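# Place the pink cube flat inside the tray

## Task

Set the pink cube down so it lies flat on the tray's floor. The tray must stay where it is, and the blue cube must still lie flat on it. At the end, neither hand may touch either cube or the tray.

## Robot and tools

Robot: two arms, left_arm and right_arm, each ending in a five-finger hand. right_arm has a right hand and left_arm has a mirrored left hand. Calibrated bases in the scene frame: left_arm at (+0.007, +0.248, +0.009) m, right_arm at (+0.006, -0.304, +0.001) m, both nearly unrotated. A fixed post stands behind the arms. Loose objects may get a short nudge now and then. Anything that falls off the table, or is left off it, fails the task.

Scene frame: the origin is at table height, halfway between the nominal bases. +z is up, +x points out over the table, and +y points toward the left_arm side. Arm names do not match image sides.

Hand point: a point fixed to the palm, 0.05 m in front of it and 0.15 m out from the wrist mounting face. Its +z runs along the straight fingers and +y points out of the palm. On the right hand, +x points across the palm away from the thumb; on the left hand, +x points toward the thumb. Straight fingertips reach 0.06 to 0.07 m past the point along +z, and their centre lines sit 0.06 m behind it along -y. A bracket on the little-finger side of the wrist sticks out and can strike things.

The 28-number row (all values in [-1, 1], even if only one arm moves):
1-6: left_arm dx, dy, dz, rx, ry, rz.
7-14: left hand thumb_turn, thumb_bend, index, middle, ring, little, force_limit, speed.
15-20: right_arm dx, dy, dz, rx, ry, rz.
21-28: right hand, same eight as the left.
The six pose numbers are offsets, not poses. They are measured along that arm's own Hand target axes, starting from the Hand target as it stood when the action or move began. 1.0 equals 0.6 m, or 180 degrees for rx, ry, rz, which together form one rotation vector. Six zeros asks nothing new of that arm.
The hand numbers are absolute motor targets. -1 is open (thumb_turn: thumb beside the palm; others: straight), and +1 is closed (thumb in front of the palm; fingers curled). force_limit runs linearly from about 0 N at -1 to 10 N at +1 (15 N for the two thumb motors). speed rises from near zero at -1 to full at +0.48 and above. To keep a hand unchanged, resend the eight numbers of its last executed row. If that hand has had no row yet, send its hand_measured values followed by its hand_force_limit and hand_speed.

Tools:
- execute_actions(actions, cameras): actions is a list of actions. Each action is up to 15 rows, one per 1/30 s step. A shorter action keeps its last row through step 15. Every row of an action counts from that action's starting Hand target, so repeating an offset moves the arm further. Images come back only when actions is empty or when cameras names them; ["all"] gives all cameras.
- move(target, speed, blend, blocking, cameras): target is one 28-number row or a list of up to 15 rows. Every row counts from the same starting Hand targets, not from the previous row. Each hand point travels in a straight line. speed is in m/s, from 0.002 to 4.3, default 0.25; turning is capped at twice that value in rad/s. blend is in metres and rounds the corners of a list; 0 stops at each corner. blocking=false returns after about 0.5 s while motion continues. Paths ignore obstacles and the other arm, and all moves are capped at 10 s. The result adds a move: line (done, off_target, moving, held, fault) plus any limits that acted (paced = pose clipped, held = steps withheld).
- wait(seconds 0 to 3600): lets time pass and lets a running move continue.
- stop: brakes a running move.
- zoom_image(camera, region [x0,y0,x1,y1] in pixels, at most 504 x 504): enlarges part of the newest image from cam_high, cam_left_wrist or cam_right_wrist. All three images are 896x504.
- show_instructions: shows the reference pages.
- finished_scene(scene=1): ends the scene for good. The goal must already hold without the robot.

Results: end_effector_position (m) and end_effector_quat_wxyz are given in the scene frame and can be a few cm off. Hand target is the last commanded pose after clipping, and the next offsets start from it. hand_measured, hand_stopped_by (moving, target, force, stalled, fault) and hand_load_n (N at the fingertip, positive when the finger is pushed open) each list six values in motor order. A lost grip shows up as hand_load_n falling to about 0. Joint velocities and torques are also reported; torques are noisy and biased. Calls that run actions also list some step positions. MOTOR HOT and FAULT lines warn of overheating and of stops.

Practical notes: commanded orientation is clipped to within 40 degrees of the current one per step. Arms often stop 1 to 3 cm short of target, sometimes 5 cm, usually sagging low. To close the gap, send the remaining distance as a new offset. With the thumb turned in front of the palm, the hand can grip objects roughly 0.035 to 0.065 m thick. For a soft grip, close with speed -0.94 or lower and a modest force_limit. To loosen, send targets more open than hand_measured.

Things to avoid: dropping the cube even a few mm, releasing it while it still moves, fast impacts, hard presses on the table or tray, and bumping the tray or the blue cube. Keep the two hands well apart, since a press between them can end the scene. Do not leave an arm stretched out or pushing for long, because motors overheat and the arm can collapse. To end a push, command the target back past the hand point. Lift clear of the cubes and tray before finishing.

Each tool is called after "Call:" in YAML: its name, and indented under it one key for each argument.

Reference images:

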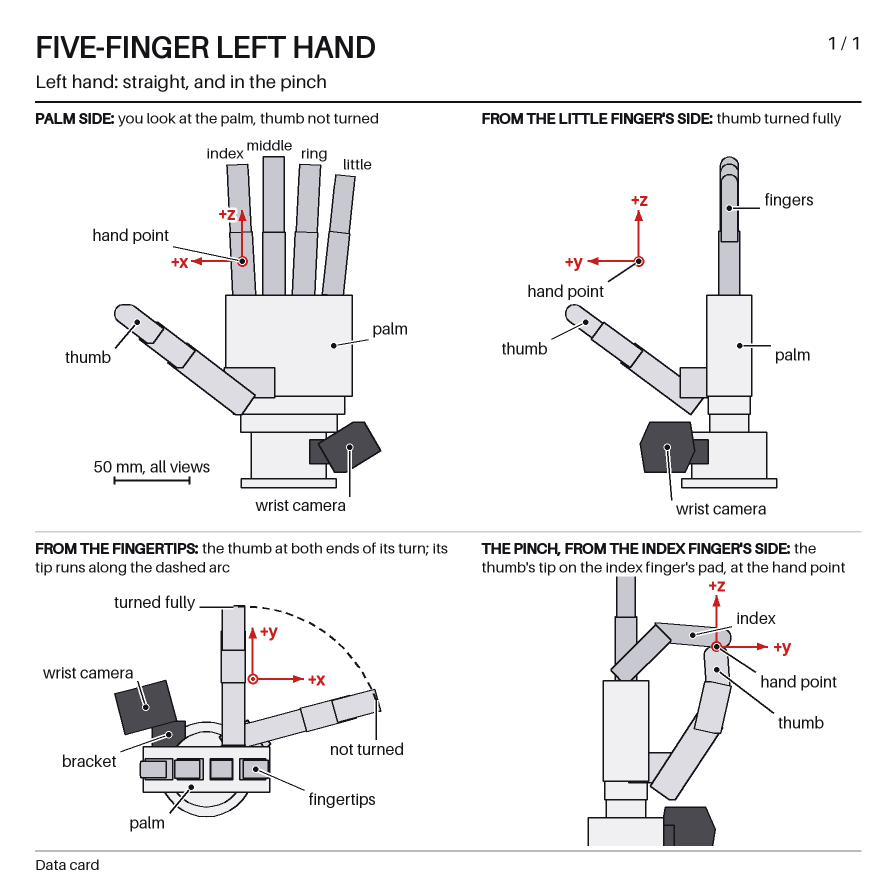

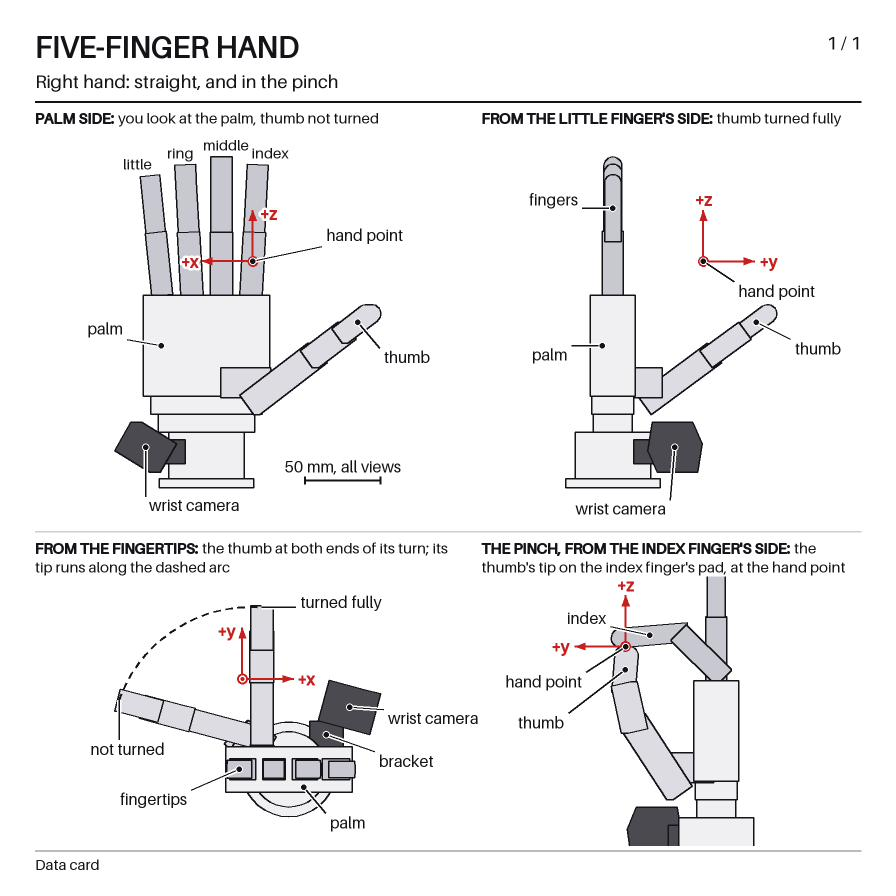

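## Session

Call:
execute_actions:
  actions: []

Scene clock: 0.00 s.
left_arm: end_effector_position=(+0.6881, +0.1883, +0.3109) hand_measured=(-1.000, -1.000, -1.000, -1.000, -1.000, -1.000) hand_load_n=(+0.0, +0.0, +0.0, +0.0, +0.0, +0.0) hand_stopped_by=(target, target, target, target, target, target) hand_force_limit=0.00 hand_speed=-0.80 end_effector_quat_wxyz=(-0.418, +0.795, +0.165, +0.408) | right_arm: end_effector_position=(+0.9726, -0.0356, +0.2075) hand_measured=(-1.000, -1.000, -1.000, -1.000, -1.000, -1.000) hand_load_n=(+0.0, +0.0, +0.0, +0.0, +0.0, +0.0) hand_stopped_by=(target, target, target, target, target, target) hand_force_limit=0.00 hand_speed=-0.80 end_effector_quat_wxyz=(-0.238, +0.551, +0.413, +0.685)
Joint positions: left_arm=[-0.355 1.694 1.517 -0.764 -1.168 -1.878] | right_arm=[0.176 2.529 2.289 0.313 -0.797 -1.826]
Joint velocities: within noise
Joint torques (N m): no reading
Heat: left arm: hottest wrist roll 31 °C; right arm: hottest wrist pitch 30 °C.
Hand target: left_arm +0.6925, +0.1868, +0.3181; -0.415, +0.793, +0.169, +0.414 | right_arm +0.9731, -0.0357, +0.2419; -0.230, +0.533, +0.415, +0.700

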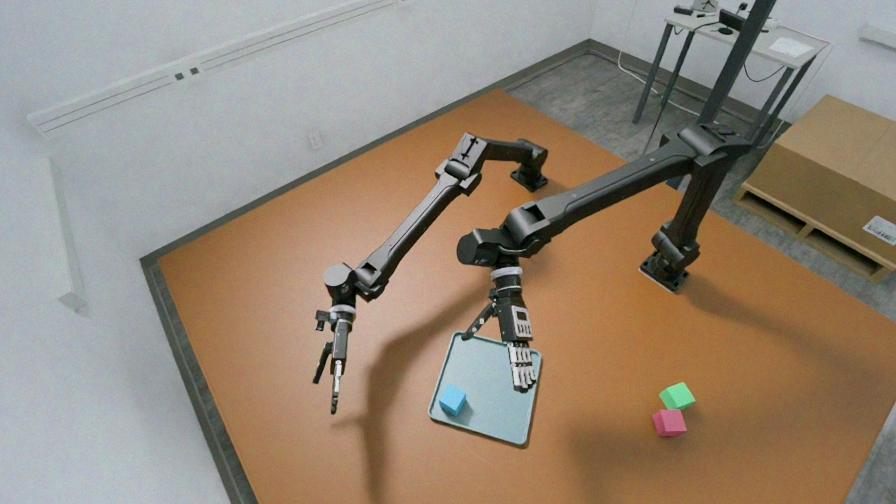

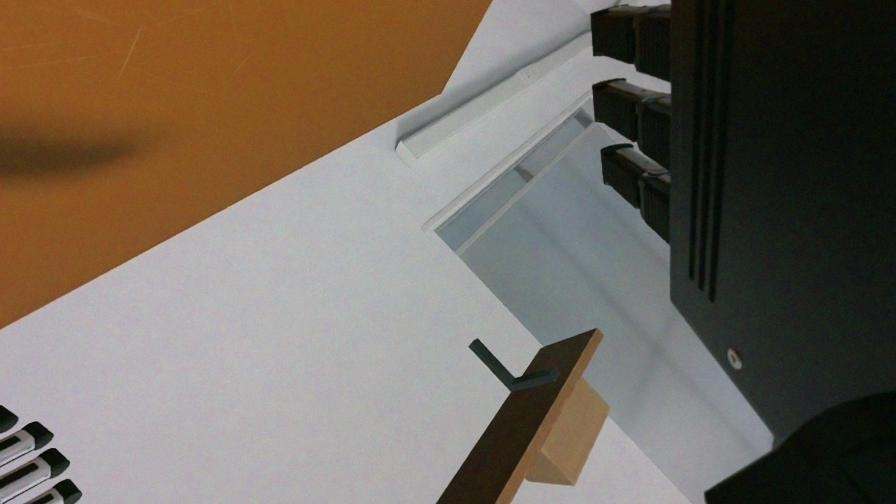

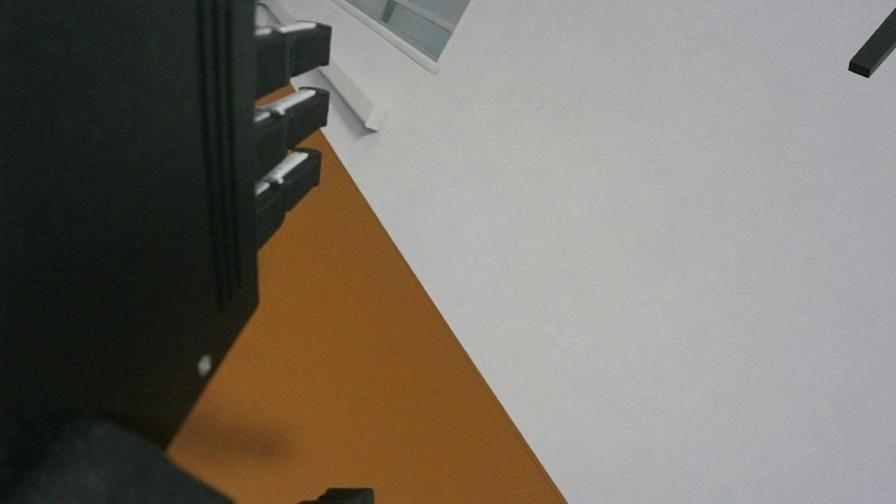

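Call:
zoom_image:
  camera: "cam_high"
  region: [600, 350, 740, 460]

Call:
zoom_image:
  camera: "cam_high"
  region: [400, 240, 600, 460]

Scaled by 3.600 from the camera's image (finer frame: 1280x720).

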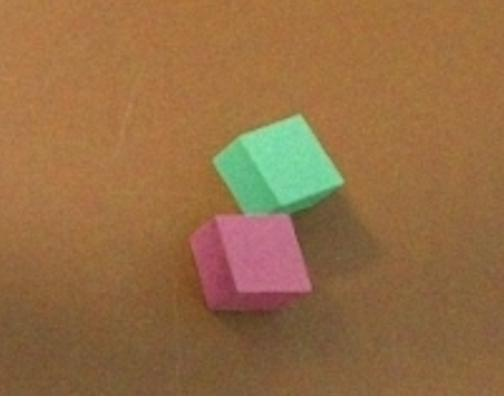

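Scaled by 2.291 from the camera's image (finer frame: 1280x720).

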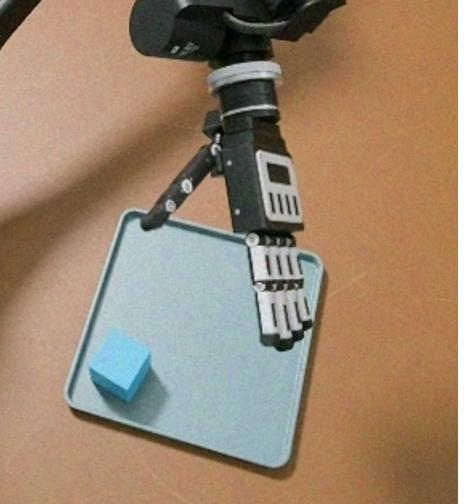

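Call:
move:
  target:
    - [-0.191,-0.126,0.101,-0.1585,-0.042,0.2657,1,-1,-0.7,-0.7,1,1,-0.4,0,0,0,0,0,0,0,-1,-1,-1,-1,-1,-1,0,-0.8]
    - [-0.3927,-0.3768,0.1565,-0.3736,0.0909,0.4847,1,-1,-0.7,-0.7,1,1,-0.4,0,0,0,0,0,0,0,-1,-1,-1,-1,-1,-1,0,-0.8]
  speed: 0.3
  blend: 0.03
  cameras: ["all"]

Scene clock: 79.53 s.
left_arm: end_effector_position=(+0.4523, +0.4084, +0.2098) hand_measured=(+1.000, -1.000, -0.700, -0.700, +1.000, +1.000) hand_load_n=(+0.0, +0.0, +0.0, +0.0, +0.5, +0.0) hand_stopped_by=(target, target, target, target, target, target) hand_force_limit=-0.40 hand_speed=0.00 end_effector_quat_wxyz=(-0.121, +0.716, -0.673, +0.143) | right_arm: end_effector_position=(+0.9726, -0.0356, +0.2075) hand_measured=(-1.000, -1.000, -1.000, -1.000, -1.000, -1.000) hand_load_n=(+0.0, +0.0, +0.0, +0.0, +0.0, +0.0) hand_stopped_by=(target, target, target, target, target, target) hand_force_limit=0.00 hand_speed=-0.80 end_effector_quat_wxyz=(-0.238, +0.551, +0.413, +0.685)
Joint positions: left_arm=[0.404 1.512 1.406 -1.129 0.174 0.345] | right_arm=[0.176 2.529 2.289 0.313 -0.797 -1.826]
Joint torques (N m): left_arm=[0.26 -13.22 10.28 0.32 0.26 0.05] | right_arm=[1.9 -25.52 10.66 2.29 0.06 -0.14]
Heat: left arm: hottest shoulder 33 °C; right arm: hottest elbow 38 °C.
Hand target: left_arm +0.4616, +0.4149, +0.2180; -0.127, +0.712, -0.675, +0.146 | right_arm +0.9731, -0.0357, +0.2419; -0.230, +0.533, +0.415, +0.700
Off the commanded pose: left_arm 0.014 m, 1 deg | right_arm 0.034 m, 3 deg.
move: off_target (left_arm)

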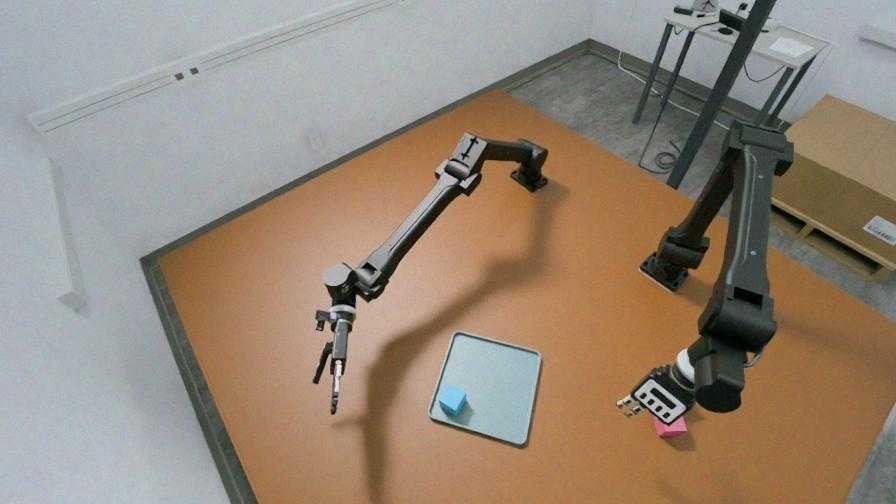

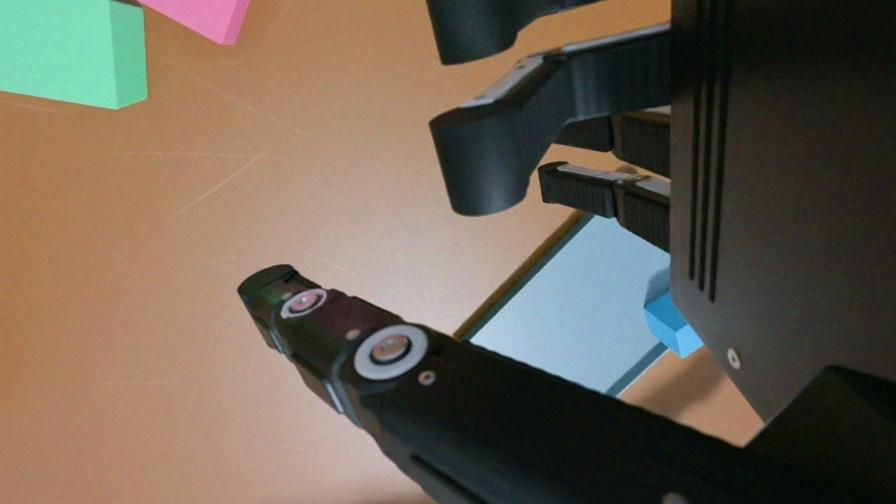

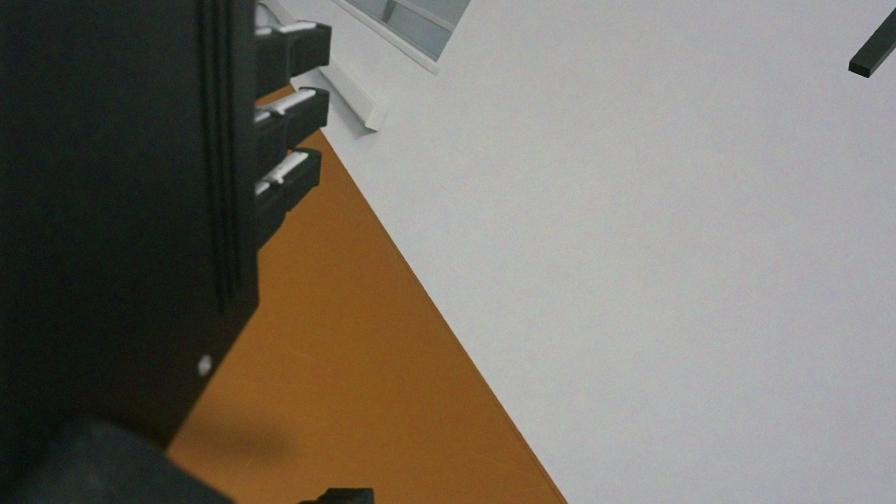

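Call:
move:
  target:
    - [-0.1167,0.1215,-0.0452,0.0483,0.1136,0.1281,1,-1,-0.7,-0.7,1,1,-0.4,0,0,0,0,0,0,0,-1,-1,-1,-1,-1,-1,0,-0.8]
    - [-0.1075,0.122,-0.0035,0.1653,0.1445,0.2007,1,-1,-0.7,-0.7,1,1,-0.4,0,0,0,0,0,0,0,-1,-1,-1,-1,-1,-1,0,-0.8]
  speed: 0.3
  blend: 0.03
  cameras: ["cam_high","cam_left_wrist"]

Scene clock: 84.87 s.
left_arm: end_effector_position=(+0.3904, +0.4715, +0.1969) hand_measured=(+1.000, -1.000, -0.700, -0.700, +1.000, +1.000) hand_load_n=(+0.0, +0.0, +0.0, +0.0, +0.0, +0.0) hand_stopped_by=(target, target, target, target, target, target) hand_force_limit=-0.40 hand_speed=0.00 end_effector_quat_wxyz=(+0.193, -0.365, +0.812, -0.414) | right_arm: end_effector_position=(+0.9726, -0.0356, +0.2075) hand_measured=(-1.000, -1.000, -1.000, -1.000, -1.000, -1.000) hand_load_n=(+0.0, +0.0, +0.0, +0.0, +0.0, +0.0) hand_stopped_by=(target, target, target, target, target, target) hand_force_limit=0.00 hand_speed=-0.80 end_effector_quat_wxyz=(-0.238, +0.551, +0.413, +0.685)
Joint positions: left_arm=[0.78 1.527 1.296 -1.274 0.947 1.504] | right_arm=[0.176 2.529 2.289 0.313 -0.797 -1.826]
Joint torques (N m): left_arm=[0.5 -12.51 6.9 0.1 0.79 0.03] | right_arm=[1.85 -25.64 10.69 2.26 0.06 -0.14]
Heat: left arm: hottest elbow 34 °C; right arm: hottest elbow 38 °C.
Hand target: left_arm +0.3900, +0.4751, +0.1901; +0.188, -0.368, +0.810, -0.416 | right_arm +0.9731, -0.0357, +0.2419; -0.230, +0.533, +0.415, +0.700
Off the commanded pose: left_arm 0.008 m, 1 deg | right_arm 0.034 m, 3 deg.
move: done

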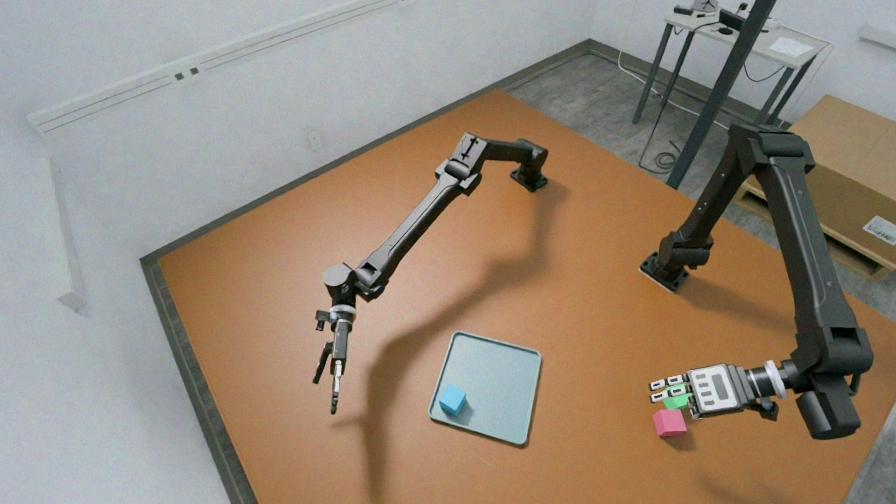

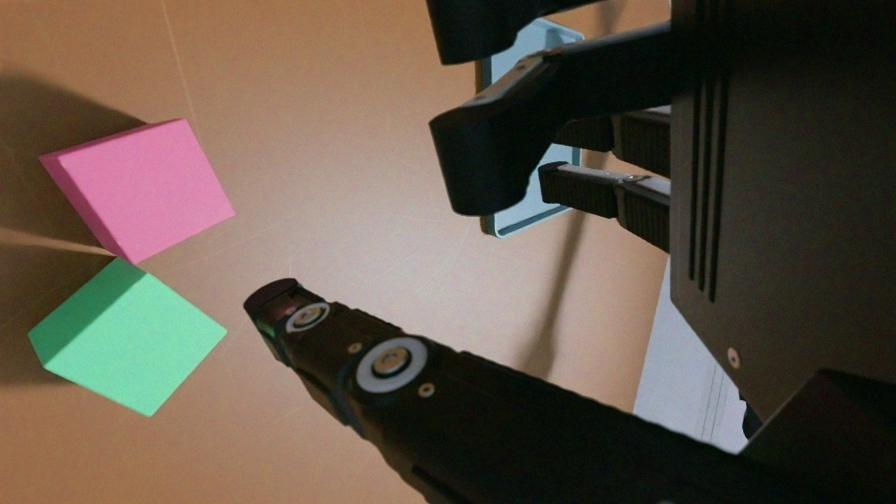

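Call:
zoom_image:
  camera: "cam_left_wrist"
  region: [0, 80, 320, 440]

Call:
zoom_image:
  camera: "cam_high"
  region: [620, 330, 820, 460]

Scaled by 1.400 from the camera's image (finer frame: 1280x720).

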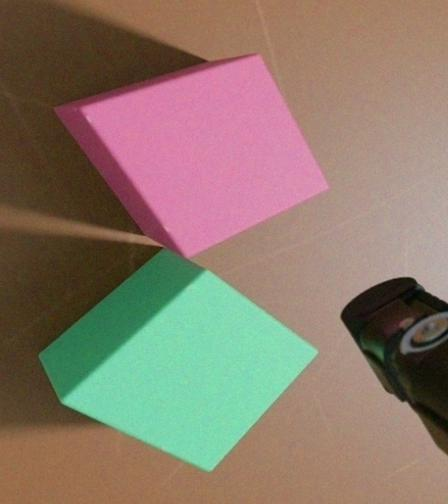

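Scaled by 2.520 from the camera's image (finer frame: 1280x720).

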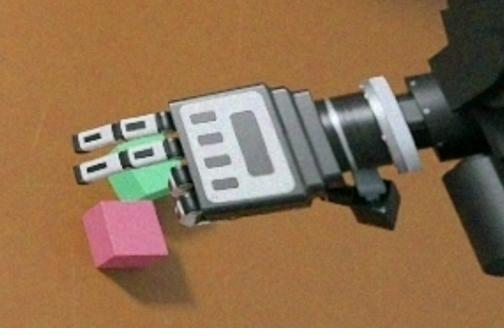

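Call:
move:
  target: [-0.0007,0.1312,0.0372,0,0,0,1,-1,-0.7,-0.7,1,1,-0.4,0,0,0,0,0,0,0,-1,-1,-1,-1,-1,-1,0,-0.8]
  speed: 0.15
  cameras: ["cam_high","cam_left_wrist"]

Call:
zoom_image:
  camera: "cam_high"
  region: [620, 330, 820, 460]

Scene clock: 104.93 s.
left_arm: end_effector_position=(+0.3688, +0.4891, +0.1174) hand_measured=(+1.000, -1.000, -0.700, -0.700, +1.000, +1.000) hand_load_n=(+0.0, +0.0, +0.0, +0.0, +0.0, +0.0) hand_stopped_by=(target, target, target, target, target, target) hand_force_limit=-0.40 hand_speed=0.00 end_effector_quat_wxyz=(+0.185, -0.369, +0.809, -0.418) | right_arm: end_effector_position=(+0.9726, -0.0356, +0.2075) hand_measured=(-1.000, -1.000, -1.000, -1.000, -1.000, -1.000) hand_load_n=(+0.0, +0.0, +0.0, +0.0, +0.0, +0.0) hand_stopped_by=(target, target, target, target, target, target) hand_force_limit=0.00 hand_speed=-0.80 end_effector_quat_wxyz=(-0.238, +0.551, +0.413, +0.685)
Joint positions: left_arm=[0.842 1.62 1.184 -1.175 0.949 1.609] | right_arm=[0.176 2.529 2.289 0.313 -0.797 -1.826]
Joint torques (N m): left_arm=[0.38 -13.8 6.23 0.4 0.71 0.06] | right_arm=[1.79 -25.35 10.71 2.24 0.04 -0.14]
Heat: left arm: hottest shoulder 33 °C; right arm: hottest elbow 39 °C.
Hand target: left_arm +0.3694, +0.4937, +0.1131; +0.188, -0.368, +0.810, -0.416 | right_arm +0.9731, -0.0357, +0.2419; -0.230, +0.533, +0.415, +0.700
Off the commanded pose: left_arm 0.006 m, 0 deg | right_arm 0.034 m, 3 deg.
move: done

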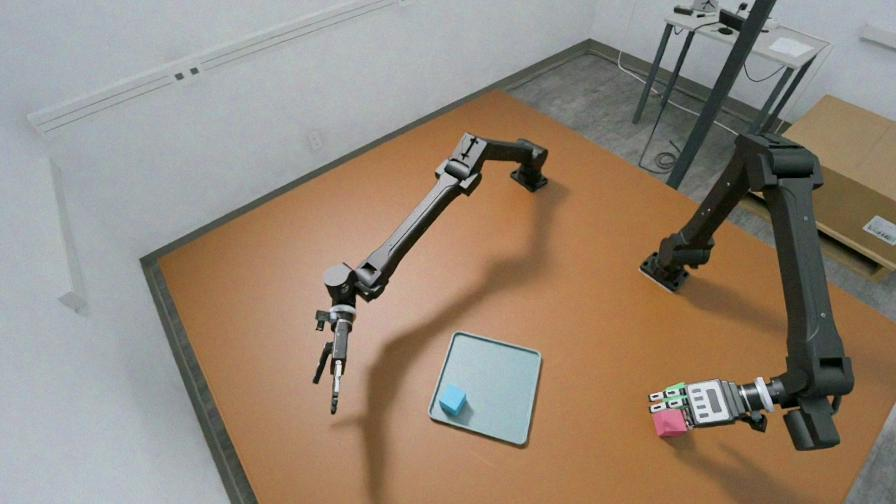

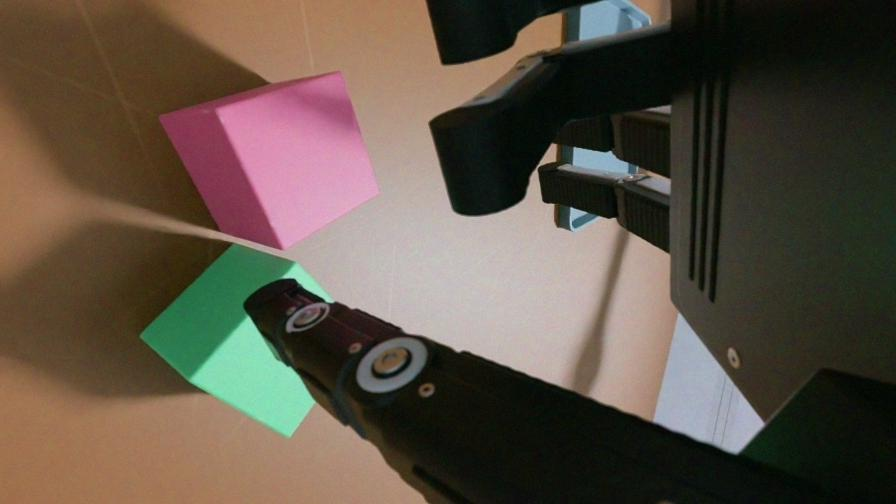

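Scaled by 2.520 from the camera's image (finer frame: 1280x720).

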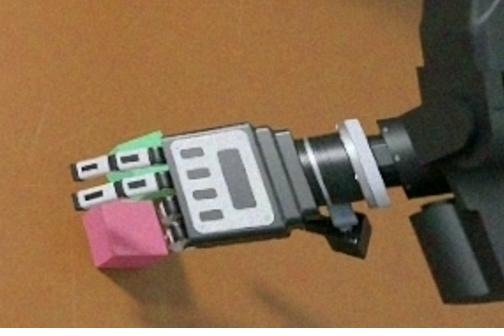

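Call:
move:
  target: [-0.0322,0.0267,0.027,0,0,0,1,-1,-0.7,-0.7,1,1,-0.4,0,0,0,0,0,0,0,-1,-1,-1,-1,-1,-1,0,-0.8]
  speed: 0.1
  cameras: ["cam_high","cam_left_wrist"]

Call:
zoom_image:
  camera: "cam_high"
  region: [620, 350, 760, 470]

Scene clock: 121.60 s.
left_arm: end_effector_position=(+0.3758, +0.4974, +0.0864) hand_measured=(+1.000, -1.000, -0.700, -0.700, +1.000, +1.000) hand_load_n=(+0.0, +0.0, +0.0, +0.0, +0.0, +0.0) hand_stopped_by=(target, target, target, target, target, target) hand_force_limit=-0.40 hand_speed=0.00 end_effector_quat_wxyz=(+0.180, -0.372, +0.808, -0.420) | right_arm: end_effector_position=(+0.9726, -0.0356, +0.2075) hand_measured=(-1.000, -1.000, -1.000, -1.000, -1.000, -1.000) hand_load_n=(+0.0, +0.0, +0.0, +0.0, +0.0, +0.0) hand_stopped_by=(target, target, target, target, target, target) hand_force_limit=0.00 hand_speed=-0.80 end_effector_quat_wxyz=(-0.238, +0.551, +0.413, +0.685)
Joint positions: left_arm=[0.842 1.692 1.184 -1.117 0.949 1.61] | right_arm=[0.176 2.529 2.289 0.313 -0.797 -1.826]
Joint torques (N m): left_arm=[-0.38 -14.68 7.83 0.38 0.73 -0.12] | right_arm=[2.08 -25.52 10.66 2.32 0.07 -0.14]
Heat: left arm: hottest shoulder 33 °C; right arm: hottest elbow 39 °C.
Hand target: left_arm +0.3850, +0.5057, +0.0905; +0.188, -0.368, +0.810, -0.416 | right_arm +0.9731, -0.0357, +0.2419; -0.230, +0.533, +0.415, +0.700
Off the commanded pose: left_arm 0.013 m, 1 deg | right_arm 0.034 m, 3 deg.
move: off_target (left_arm)

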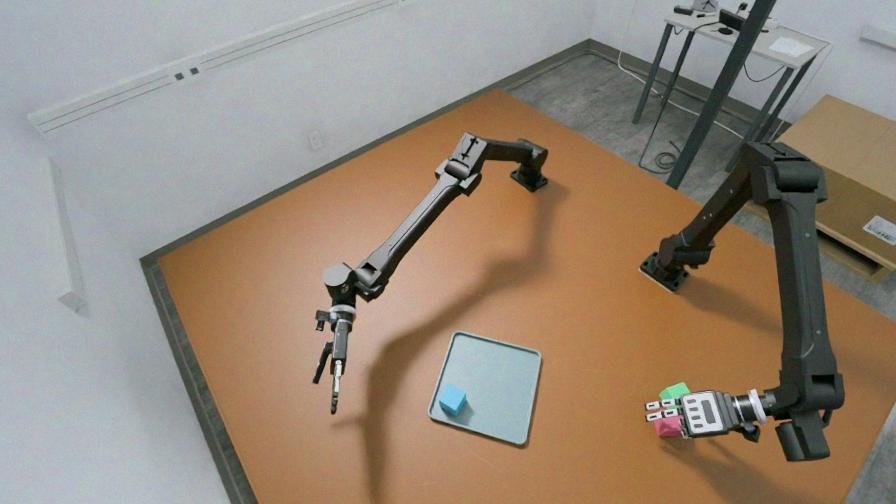

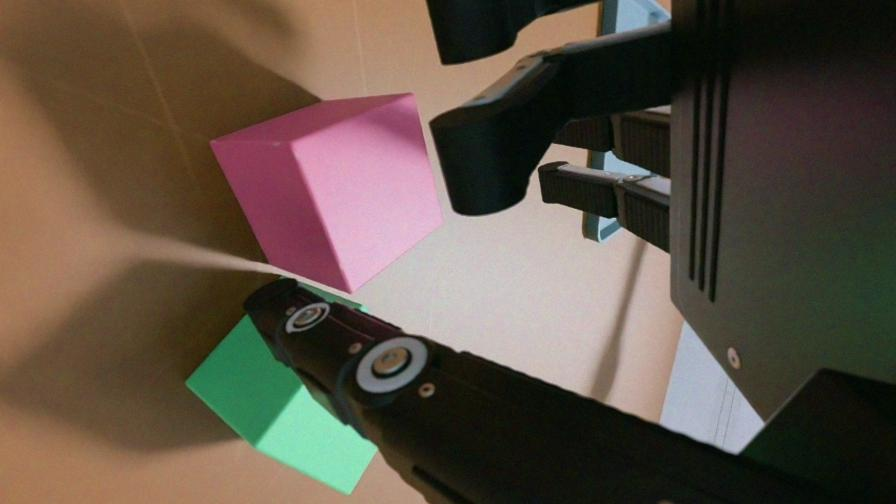

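Scaled by 3.600 from the camera's image (finer frame: 1280x720).

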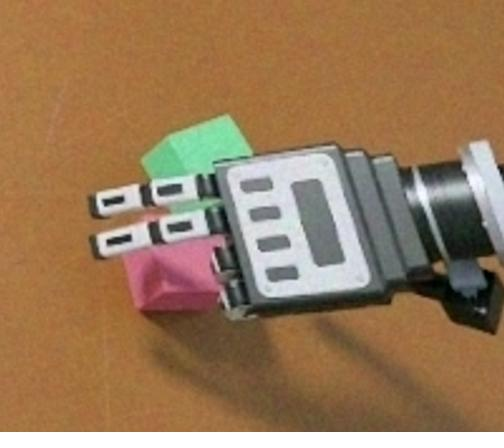

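Call:
move:
  target: [-0.0135,0.0092,0.0157,0,0,0,1,-1,-0.7,-0.7,1,1,-0.4,0,0,0,0,0,0,0,-1,-1,-1,-1,-1,-1,0,-0.8]
  speed: 0.08
  cameras: ["cam_high","cam_left_wrist"]

Scene clock: 125.47 s.
left_arm: end_effector_position=(+0.3813, +0.5011, +0.0778) hand_measured=(+1.000, -1.000, -0.700, -0.700, +1.000, +1.000) hand_load_n=(+0.0, +0.0, +0.0, +0.0, +0.0, +0.5) hand_stopped_by=(target, target, target, target, target, target) hand_force_limit=-0.40 hand_speed=0.00 end_effector_quat_wxyz=(+0.181, -0.373, +0.807, -0.419) | right_arm: end_effector_position=(+0.9726, -0.0356, +0.2075) hand_measured=(-1.000, -1.000, -1.000, -1.000, -1.000, -1.000) hand_load_n=(+0.0, +0.5, +0.0, +0.0, +0.0, +0.0) hand_stopped_by=(target, target, target, target, target, target) hand_force_limit=0.00 hand_speed=-0.80 end_effector_quat_wxyz=(-0.238, +0.551, +0.413, +0.685)
Joint positions: left_arm=[0.838 1.713 1.187 -1.085 0.949 1.594] | right_arm=[0.176 2.529 2.289 0.313 -0.797 -1.826]
Joint torques (N m): left_arm=[-0.85 -14.45 8.23 0.42 0.74 -0.12] | right_arm=[1.96 -25.29 10.7 2.33 0.07 -0.15]
Heat: left arm: hottest shoulder 33 °C; right arm: hottest elbow 39 °C.
Hand target: left_arm +0.3936, +0.5089, +0.0805; +0.188, -0.368, +0.810, -0.416 | right_arm +0.9731, -0.0357, +0.2419; -0.230, +0.533, +0.415, +0.700
Off the commanded pose: left_arm 0.015 m, 1 deg | right_arm 0.034 m, 3 deg.
move: off_target (left_arm)

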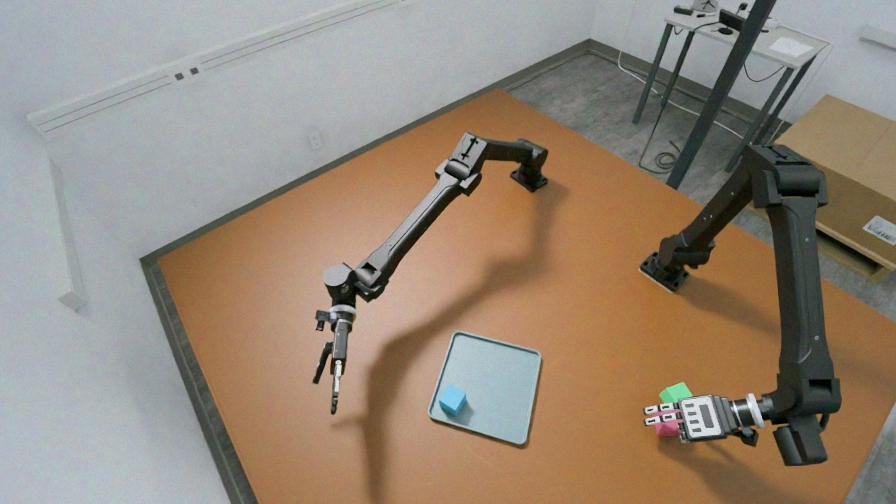

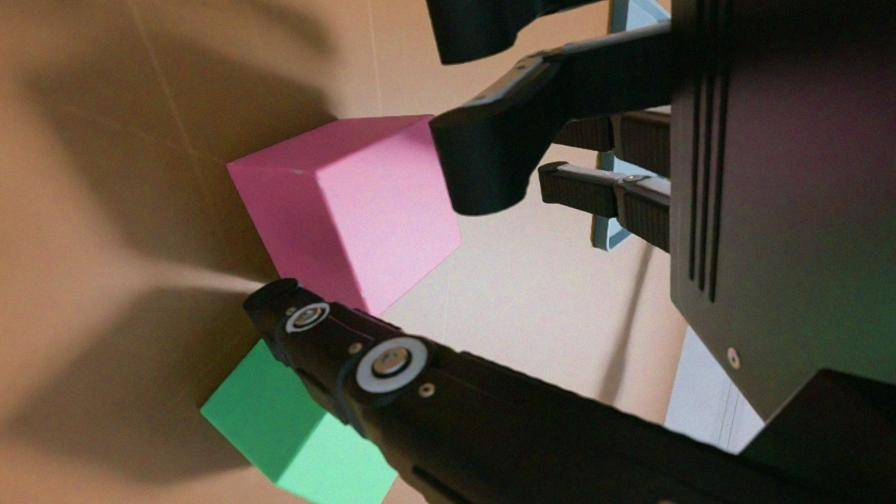

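Call:
move:
  target: [-0.0055,0.0255,0.026,0,0,0,1,-1,-0.7,-0.7,1,1,-0.4,0,0,0,0,0,0,0,-1,-1,-1,-1,-1,-1,0,-0.8]
  speed: 0.06
  cameras: ["cam_high","cam_left_wrist"]

Call:
zoom_image:
  camera: "cam_high"
  region: [620, 350, 760, 470]

Scene clock: 130.20 s.
left_arm: end_effector_position=(+0.3910, +0.5064, +0.0609) hand_measured=(+1.000, -1.000, -0.700, -0.700, +1.000, +1.000) hand_load_n=(+0.0, +0.0, +0.0, +0.0, +0.0, +0.0) hand_stopped_by=(target, target, target, target, target, target) hand_force_limit=-0.40 hand_speed=0.00 end_effector_quat_wxyz=(+0.187, -0.370, +0.809, -0.417) | right_arm: end_effector_position=(+0.9726, -0.0356, +0.2075) hand_measured=(-1.000, -1.000, -1.000, -1.000, -1.000, -1.000) hand_load_n=(+0.0, -0.5, +0.0, +0.0, +0.0, +0.0) hand_stopped_by=(target, target, target, target, target, target) hand_force_limit=0.00 hand_speed=-0.80 end_effector_quat_wxyz=(-0.238, +0.551, +0.413, +0.685)
Joint positions: left_arm=[0.83 1.749 1.187 -1.023 0.949 1.581] | right_arm=[0.176 2.529 2.289 0.313 -0.797 -1.826]
Joint torques (N m): left_arm=[-0.79 -14.92 6.91 0.54 0.74 -0.13] | right_arm=[2.08 -25.52 10.67 2.26 0.05 -0.14]
Heat: left arm: hottest shoulder 33 °C; right arm: hottest elbow 39 °C.
Hand target: left_arm +0.3987, +0.5087, +0.0590; +0.188, -0.368, +0.810, -0.416 | right_arm +0.9731, -0.0357, +0.2419; -0.230, +0.533, +0.415, +0.700
Off the commanded pose: left_arm 0.008 m, 0 deg | right_arm 0.034 m, 3 deg.
move: done

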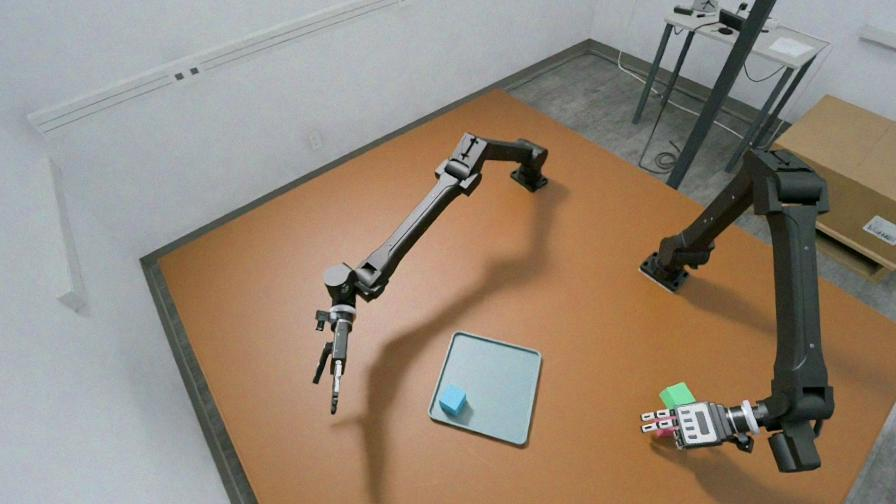

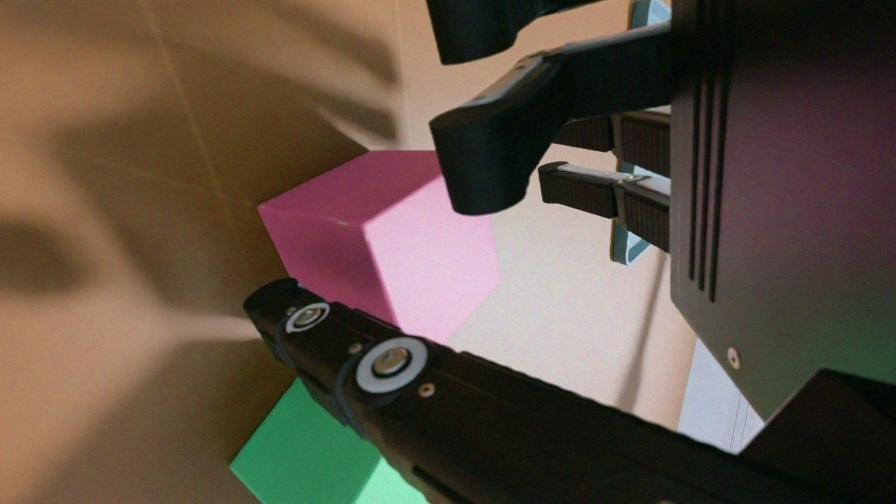

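Scaled by 3.600 from the camera's image (finer frame: 1280x720).

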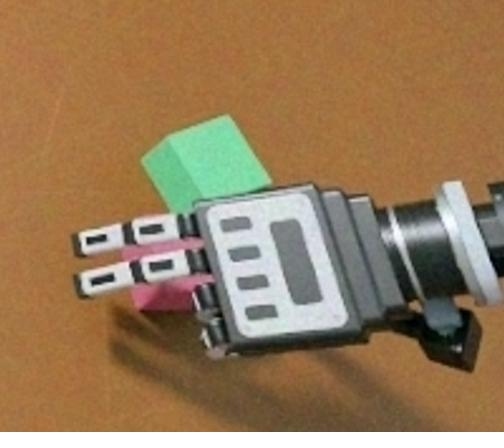

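Call:
move:
  target: [0.014,0.0107,0.0052,0,0,0,1,-1,-0.7,-0.7,1,1,-0.4,0,0,0,0,0,0,0,-1,-1,-1,-1,-1,-1,0,-0.8]
  speed: 0.06
  cameras: ["cam_high","cam_left_wrist"]

Scene clock: 132.30 s.
left_arm: end_effector_position=(+0.3901, +0.5054, +0.0560) hand_measured=(+1.000, -1.000, -0.700, -0.700, +1.000, +1.000) hand_load_n=(+0.0, +0.0, -0.5, +0.0, -0.5, +0.5) hand_stopped_by=(target, target, target, target, target, target) hand_force_limit=-0.40 hand_speed=0.00 end_effector_quat_wxyz=(+0.190, -0.369, +0.810, -0.415) | right_arm: end_effector_position=(+0.9726, -0.0356, +0.2075) hand_measured=(-1.000, -1.000, -1.000, -1.000, -1.000, -1.000) hand_load_n=(+0.0, +0.0, +0.0, +0.0, +0.0, +0.0) hand_stopped_by=(target, target, target, target, target, target) hand_force_limit=0.00 hand_speed=-0.80 end_effector_quat_wxyz=(-0.238, +0.551, +0.413, +0.685)
Joint positions: left_arm=[0.83 1.749 1.173 -1.001 0.949 1.581] | right_arm=[0.176 2.529 2.289 0.313 -0.797 -1.826]
Joint torques (N m): left_arm=[-0.56 -15.56 5.52 0.5 0.74 -0.08] | right_arm=[1.85 -25.58 10.7 2.29 0.05 -0.14]
Heat: left arm: hottest shoulder 33 °C; right arm: hottest elbow 40 °C.
Hand target: left_arm +0.3923, +0.5033, +0.0520; +0.188, -0.367, +0.810, -0.416 | right_arm +0.9731, -0.0357, +0.2419; -0.230, +0.533, +0.415, +0.700
Off the commanded pose: left_arm 0.005 m, 0 deg | right_arm 0.034 m, 3 deg.
move: done

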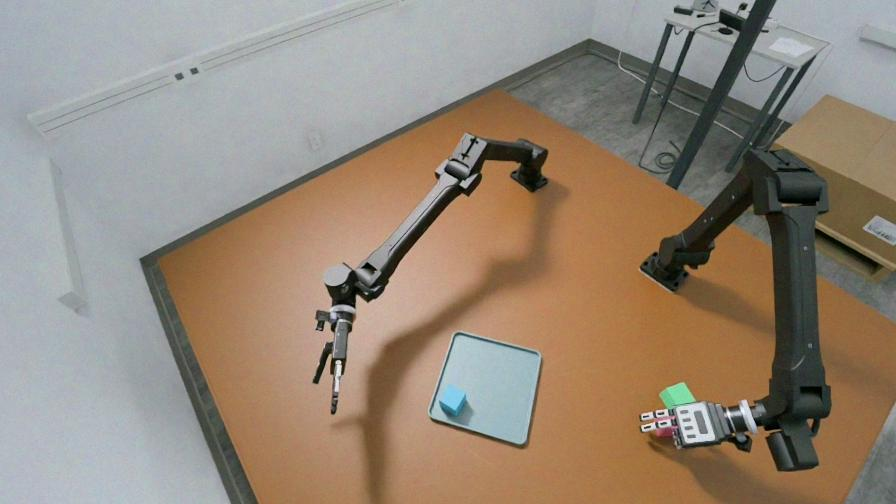

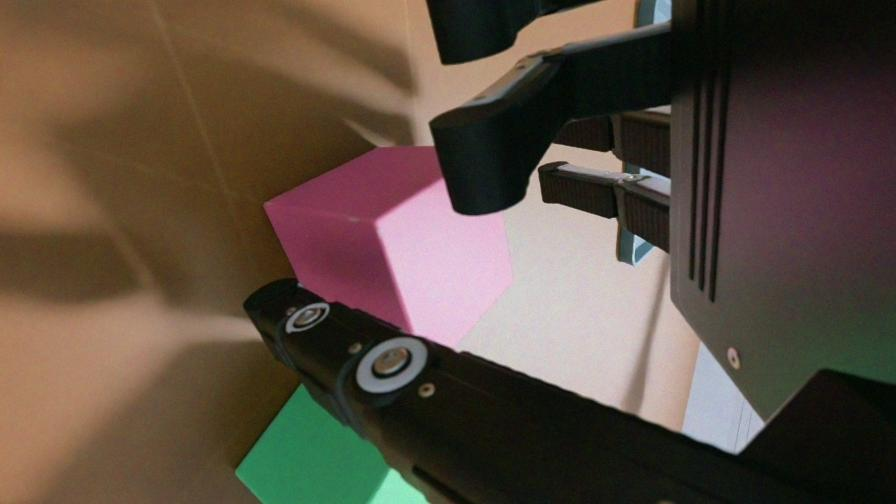

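Call:
move:
  target: [0.0167,0,0,0,0,0,1,-1,-0.7,-0.7,1,1,-0.4,0,0,0,0,0,0,0,-1,-1,-1,-1,-1,-1,0,-0.8]
  speed: 0.06
  cameras: ["cam_high","cam_left_wrist"]

Scene clock: 134.23 s.
left_arm: end_effector_position=(+0.3821, +0.4961, +0.0477) hand_measured=(+1.000, -1.000, -0.700, -0.700, +1.000, +1.000) hand_load_n=(+0.0, +0.0, +0.0, +0.0, +0.0, +0.0) hand_stopped_by=(target, target, target, target, target, target) hand_force_limit=-0.40 hand_speed=0.00 end_effector_quat_wxyz=(+0.182, -0.373, +0.808, -0.419) | right_arm: end_effector_position=(+0.9726, -0.0356, +0.2075) hand_measured=(-1.000, -1.000, -1.000, -1.000, -1.000, -1.000) hand_load_n=(+0.0, +0.0, +0.0, +0.0, +0.0, -0.5) hand_stopped_by=(target, target, target, target, target, target) hand_force_limit=0.00 hand_speed=-0.80 end_effector_quat_wxyz=(-0.238, +0.551, +0.413, +0.685)
Joint positions: left_arm=[0.83 1.746 1.14 -0.992 0.949 1.581] | right_arm=[0.176 2.529 2.289 0.313 -0.797 -1.826]
Joint torques (N m): left_arm=[-0.56 -17.03 5.45 0.43 0.74 -0.08] | right_arm=[1.9 -25.52 10.71 2.32 0.04 -0.13]
Heat: left arm: hottest shoulder 33 °C; right arm: hottest elbow 40 °C.
Hand target: left_arm +0.3856, +0.4957, +0.0520; +0.188, -0.367, +0.810, -0.416 | right_arm +0.9731, -0.0357, +0.2419; -0.230, +0.533, +0.415, +0.700
Off the commanded pose: left_arm 0.006 m, 1 deg | right_arm 0.034 m, 3 deg.
move: done

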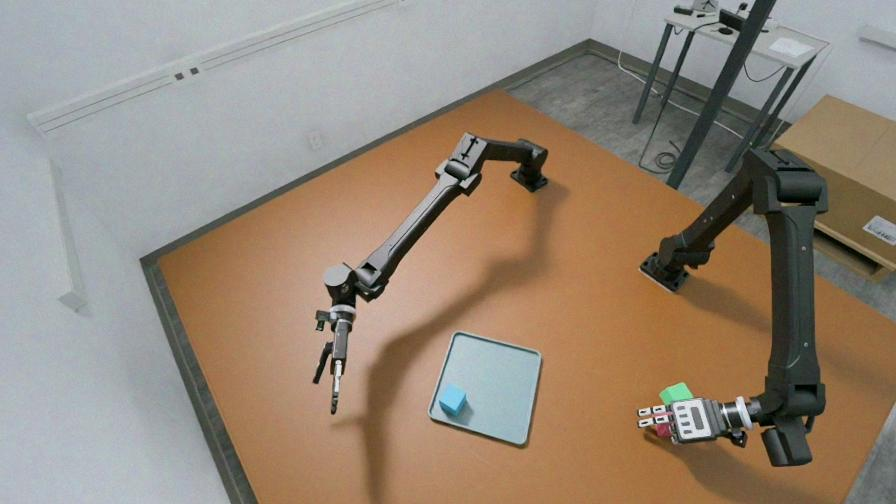

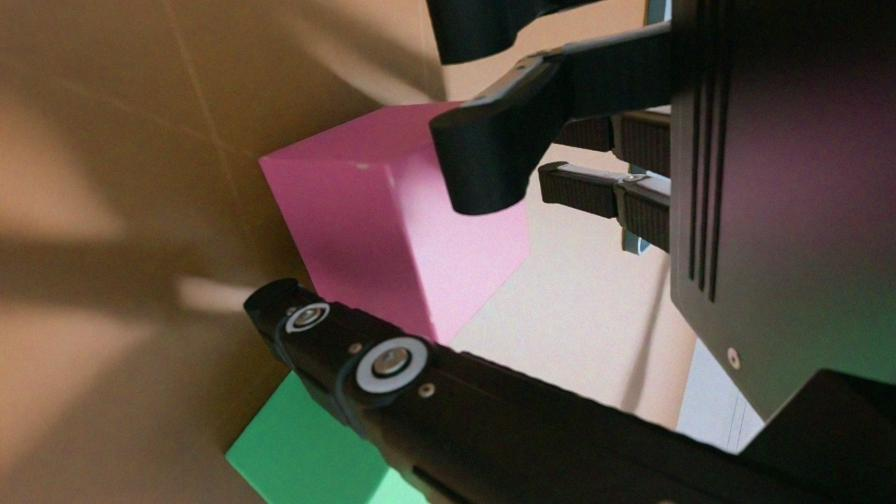

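Call:
move:
  target: [-0.0067,-0.0067,-0.0048,0,0,0,1,-1,-0.7,-0.7,1,1,-0.4,0,0,0,0,0,0,0,-1,-1,-1,-1,-1,-1,0,-0.8]
  speed: 0.06
  cameras: ["cam_left_wrist"]

Scene clock: 136.40 s.
left_arm: end_effector_position=(+0.3821, +0.4961, +0.0477) hand_measured=(+1.000, -1.000, -0.700, -0.700, +1.000, +1.000) hand_load_n=(+0.0, +0.0, +0.0, +0.0, +0.0, +0.0) hand_stopped_by=(target, target, target, target, target, target) hand_force_limit=-0.40 hand_speed=0.00 end_effector_quat_wxyz=(+0.182, -0.373, +0.808, -0.419) | right_arm: end_effector_position=(+0.9726, -0.0356, +0.2075) hand_measured=(-1.000, -1.000, -1.000, -1.000, -1.000, -1.000) hand_load_n=(+0.0, +0.0, +0.0, +0.0, +0.0, +0.0) hand_stopped_by=(target, target, target, target, target, target) hand_force_limit=0.00 hand_speed=-0.80 end_effector_quat_wxyz=(-0.238, +0.551, +0.413, +0.685)
Joint positions: left_arm=[0.83 1.746 1.14 -0.992 0.949 1.581] | right_arm=[0.176 2.529 2.289 0.313 -0.797 -1.826]
Joint torques (N m): left_arm=[-0.62 -16.91 6.72 -0.2 0.74 -0.08] | right_arm=[2.02 -25.47 10.69 2.29 0.05 -0.15]
Heat: left arm: hottest shoulder 33 °C; right arm: hottest elbow 40 °C.
Hand target: left_arm +0.3883, +0.4987, +0.0569; +0.188, -0.367, +0.810, -0.416 | right_arm +0.9731, -0.0357, +0.2419; -0.230, +0.533, +0.415, +0.700
Off the commanded pose: left_arm 0.011 m, 1 deg | right_arm 0.034 m, 3 deg.
move: off_target (left_arm)

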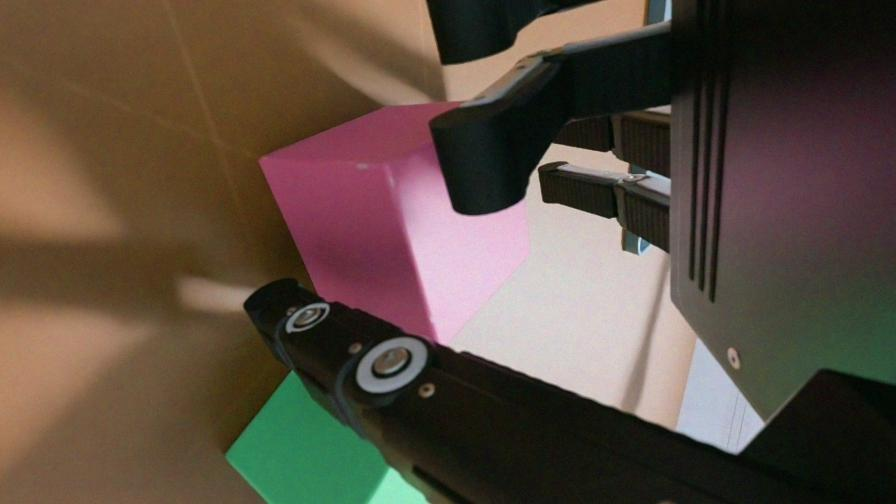

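Call:
move:
  target: [-0.005,-0.004,-0.003,0,0,0,1,-1,-0.7,-0.7,1,1,-0.4,0,0,0,0,0,0,0,-1,-1,-1,-1,-1,-1,0,-0.8]
  speed: 0.06
  cameras: ["cam_left_wrist"]

Scene clock: 137.60 s.
left_arm: end_effector_position=(+0.3811, +0.4949, +0.0479) hand_measured=(+1.000, -1.000, -0.700, -0.700, +1.000, +1.000) hand_load_n=(+0.0, +0.0, +0.0, +0.0, +0.5, +0.0) hand_stopped_by=(target, target, target, target, target, target) hand_force_limit=-0.40 hand_speed=0.00 end_effector_quat_wxyz=(+0.179, -0.374, +0.807, -0.420) | right_arm: end_effector_position=(+0.9726, -0.0356, +0.2075) hand_measured=(-1.000, -1.000, -1.000, -1.000, -1.000, -1.000) hand_load_n=(+0.0, +0.0, +0.0, +0.0, +0.0, +0.0) hand_stopped_by=(target, target, target, target, target, target) hand_force_limit=0.00 hand_speed=-0.80 end_effector_quat_wxyz=(-0.238, +0.551, +0.413, +0.685)
Joint positions: left_arm=[0.83 1.746 1.14 -0.998 0.949 1.581] | right_arm=[0.176 2.529 2.289 0.313 -0.797 -1.826]
Joint torques (N m): left_arm=[-0.56 -16.73 7.6 -0.28 0.74 -0.08] | right_arm=[1.85 -25.52 10.66 2.26 0.05 -0.14]
Heat: left arm: hottest shoulder 33 °C; right arm: hottest elbow 40 °C.
Hand target: left_arm +0.3902, +0.5010, +0.0599; +0.188, -0.367, +0.810, -0.416 | right_arm +0.9731, -0.0357, +0.2419; -0.230, +0.533, +0.415, +0.700
Off the commanded pose: left_arm 0.016 m, 1 deg | right_arm 0.034 m, 3 deg.
move: off_target (left_arm)

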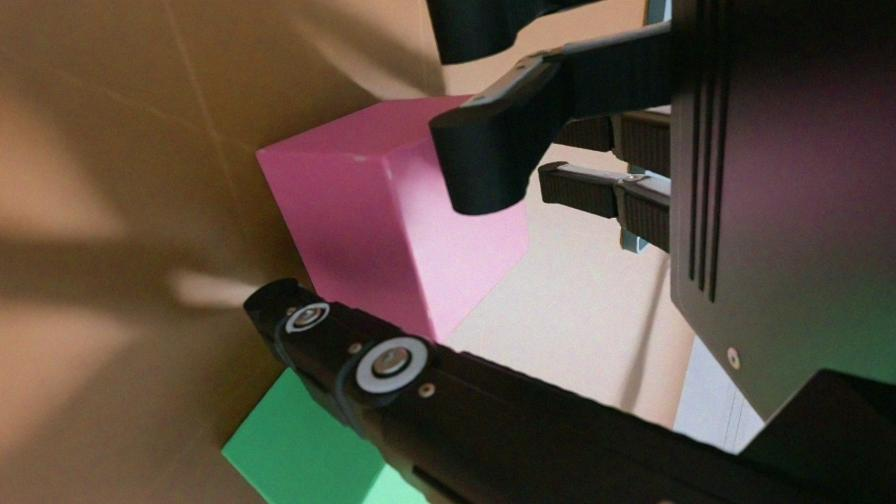

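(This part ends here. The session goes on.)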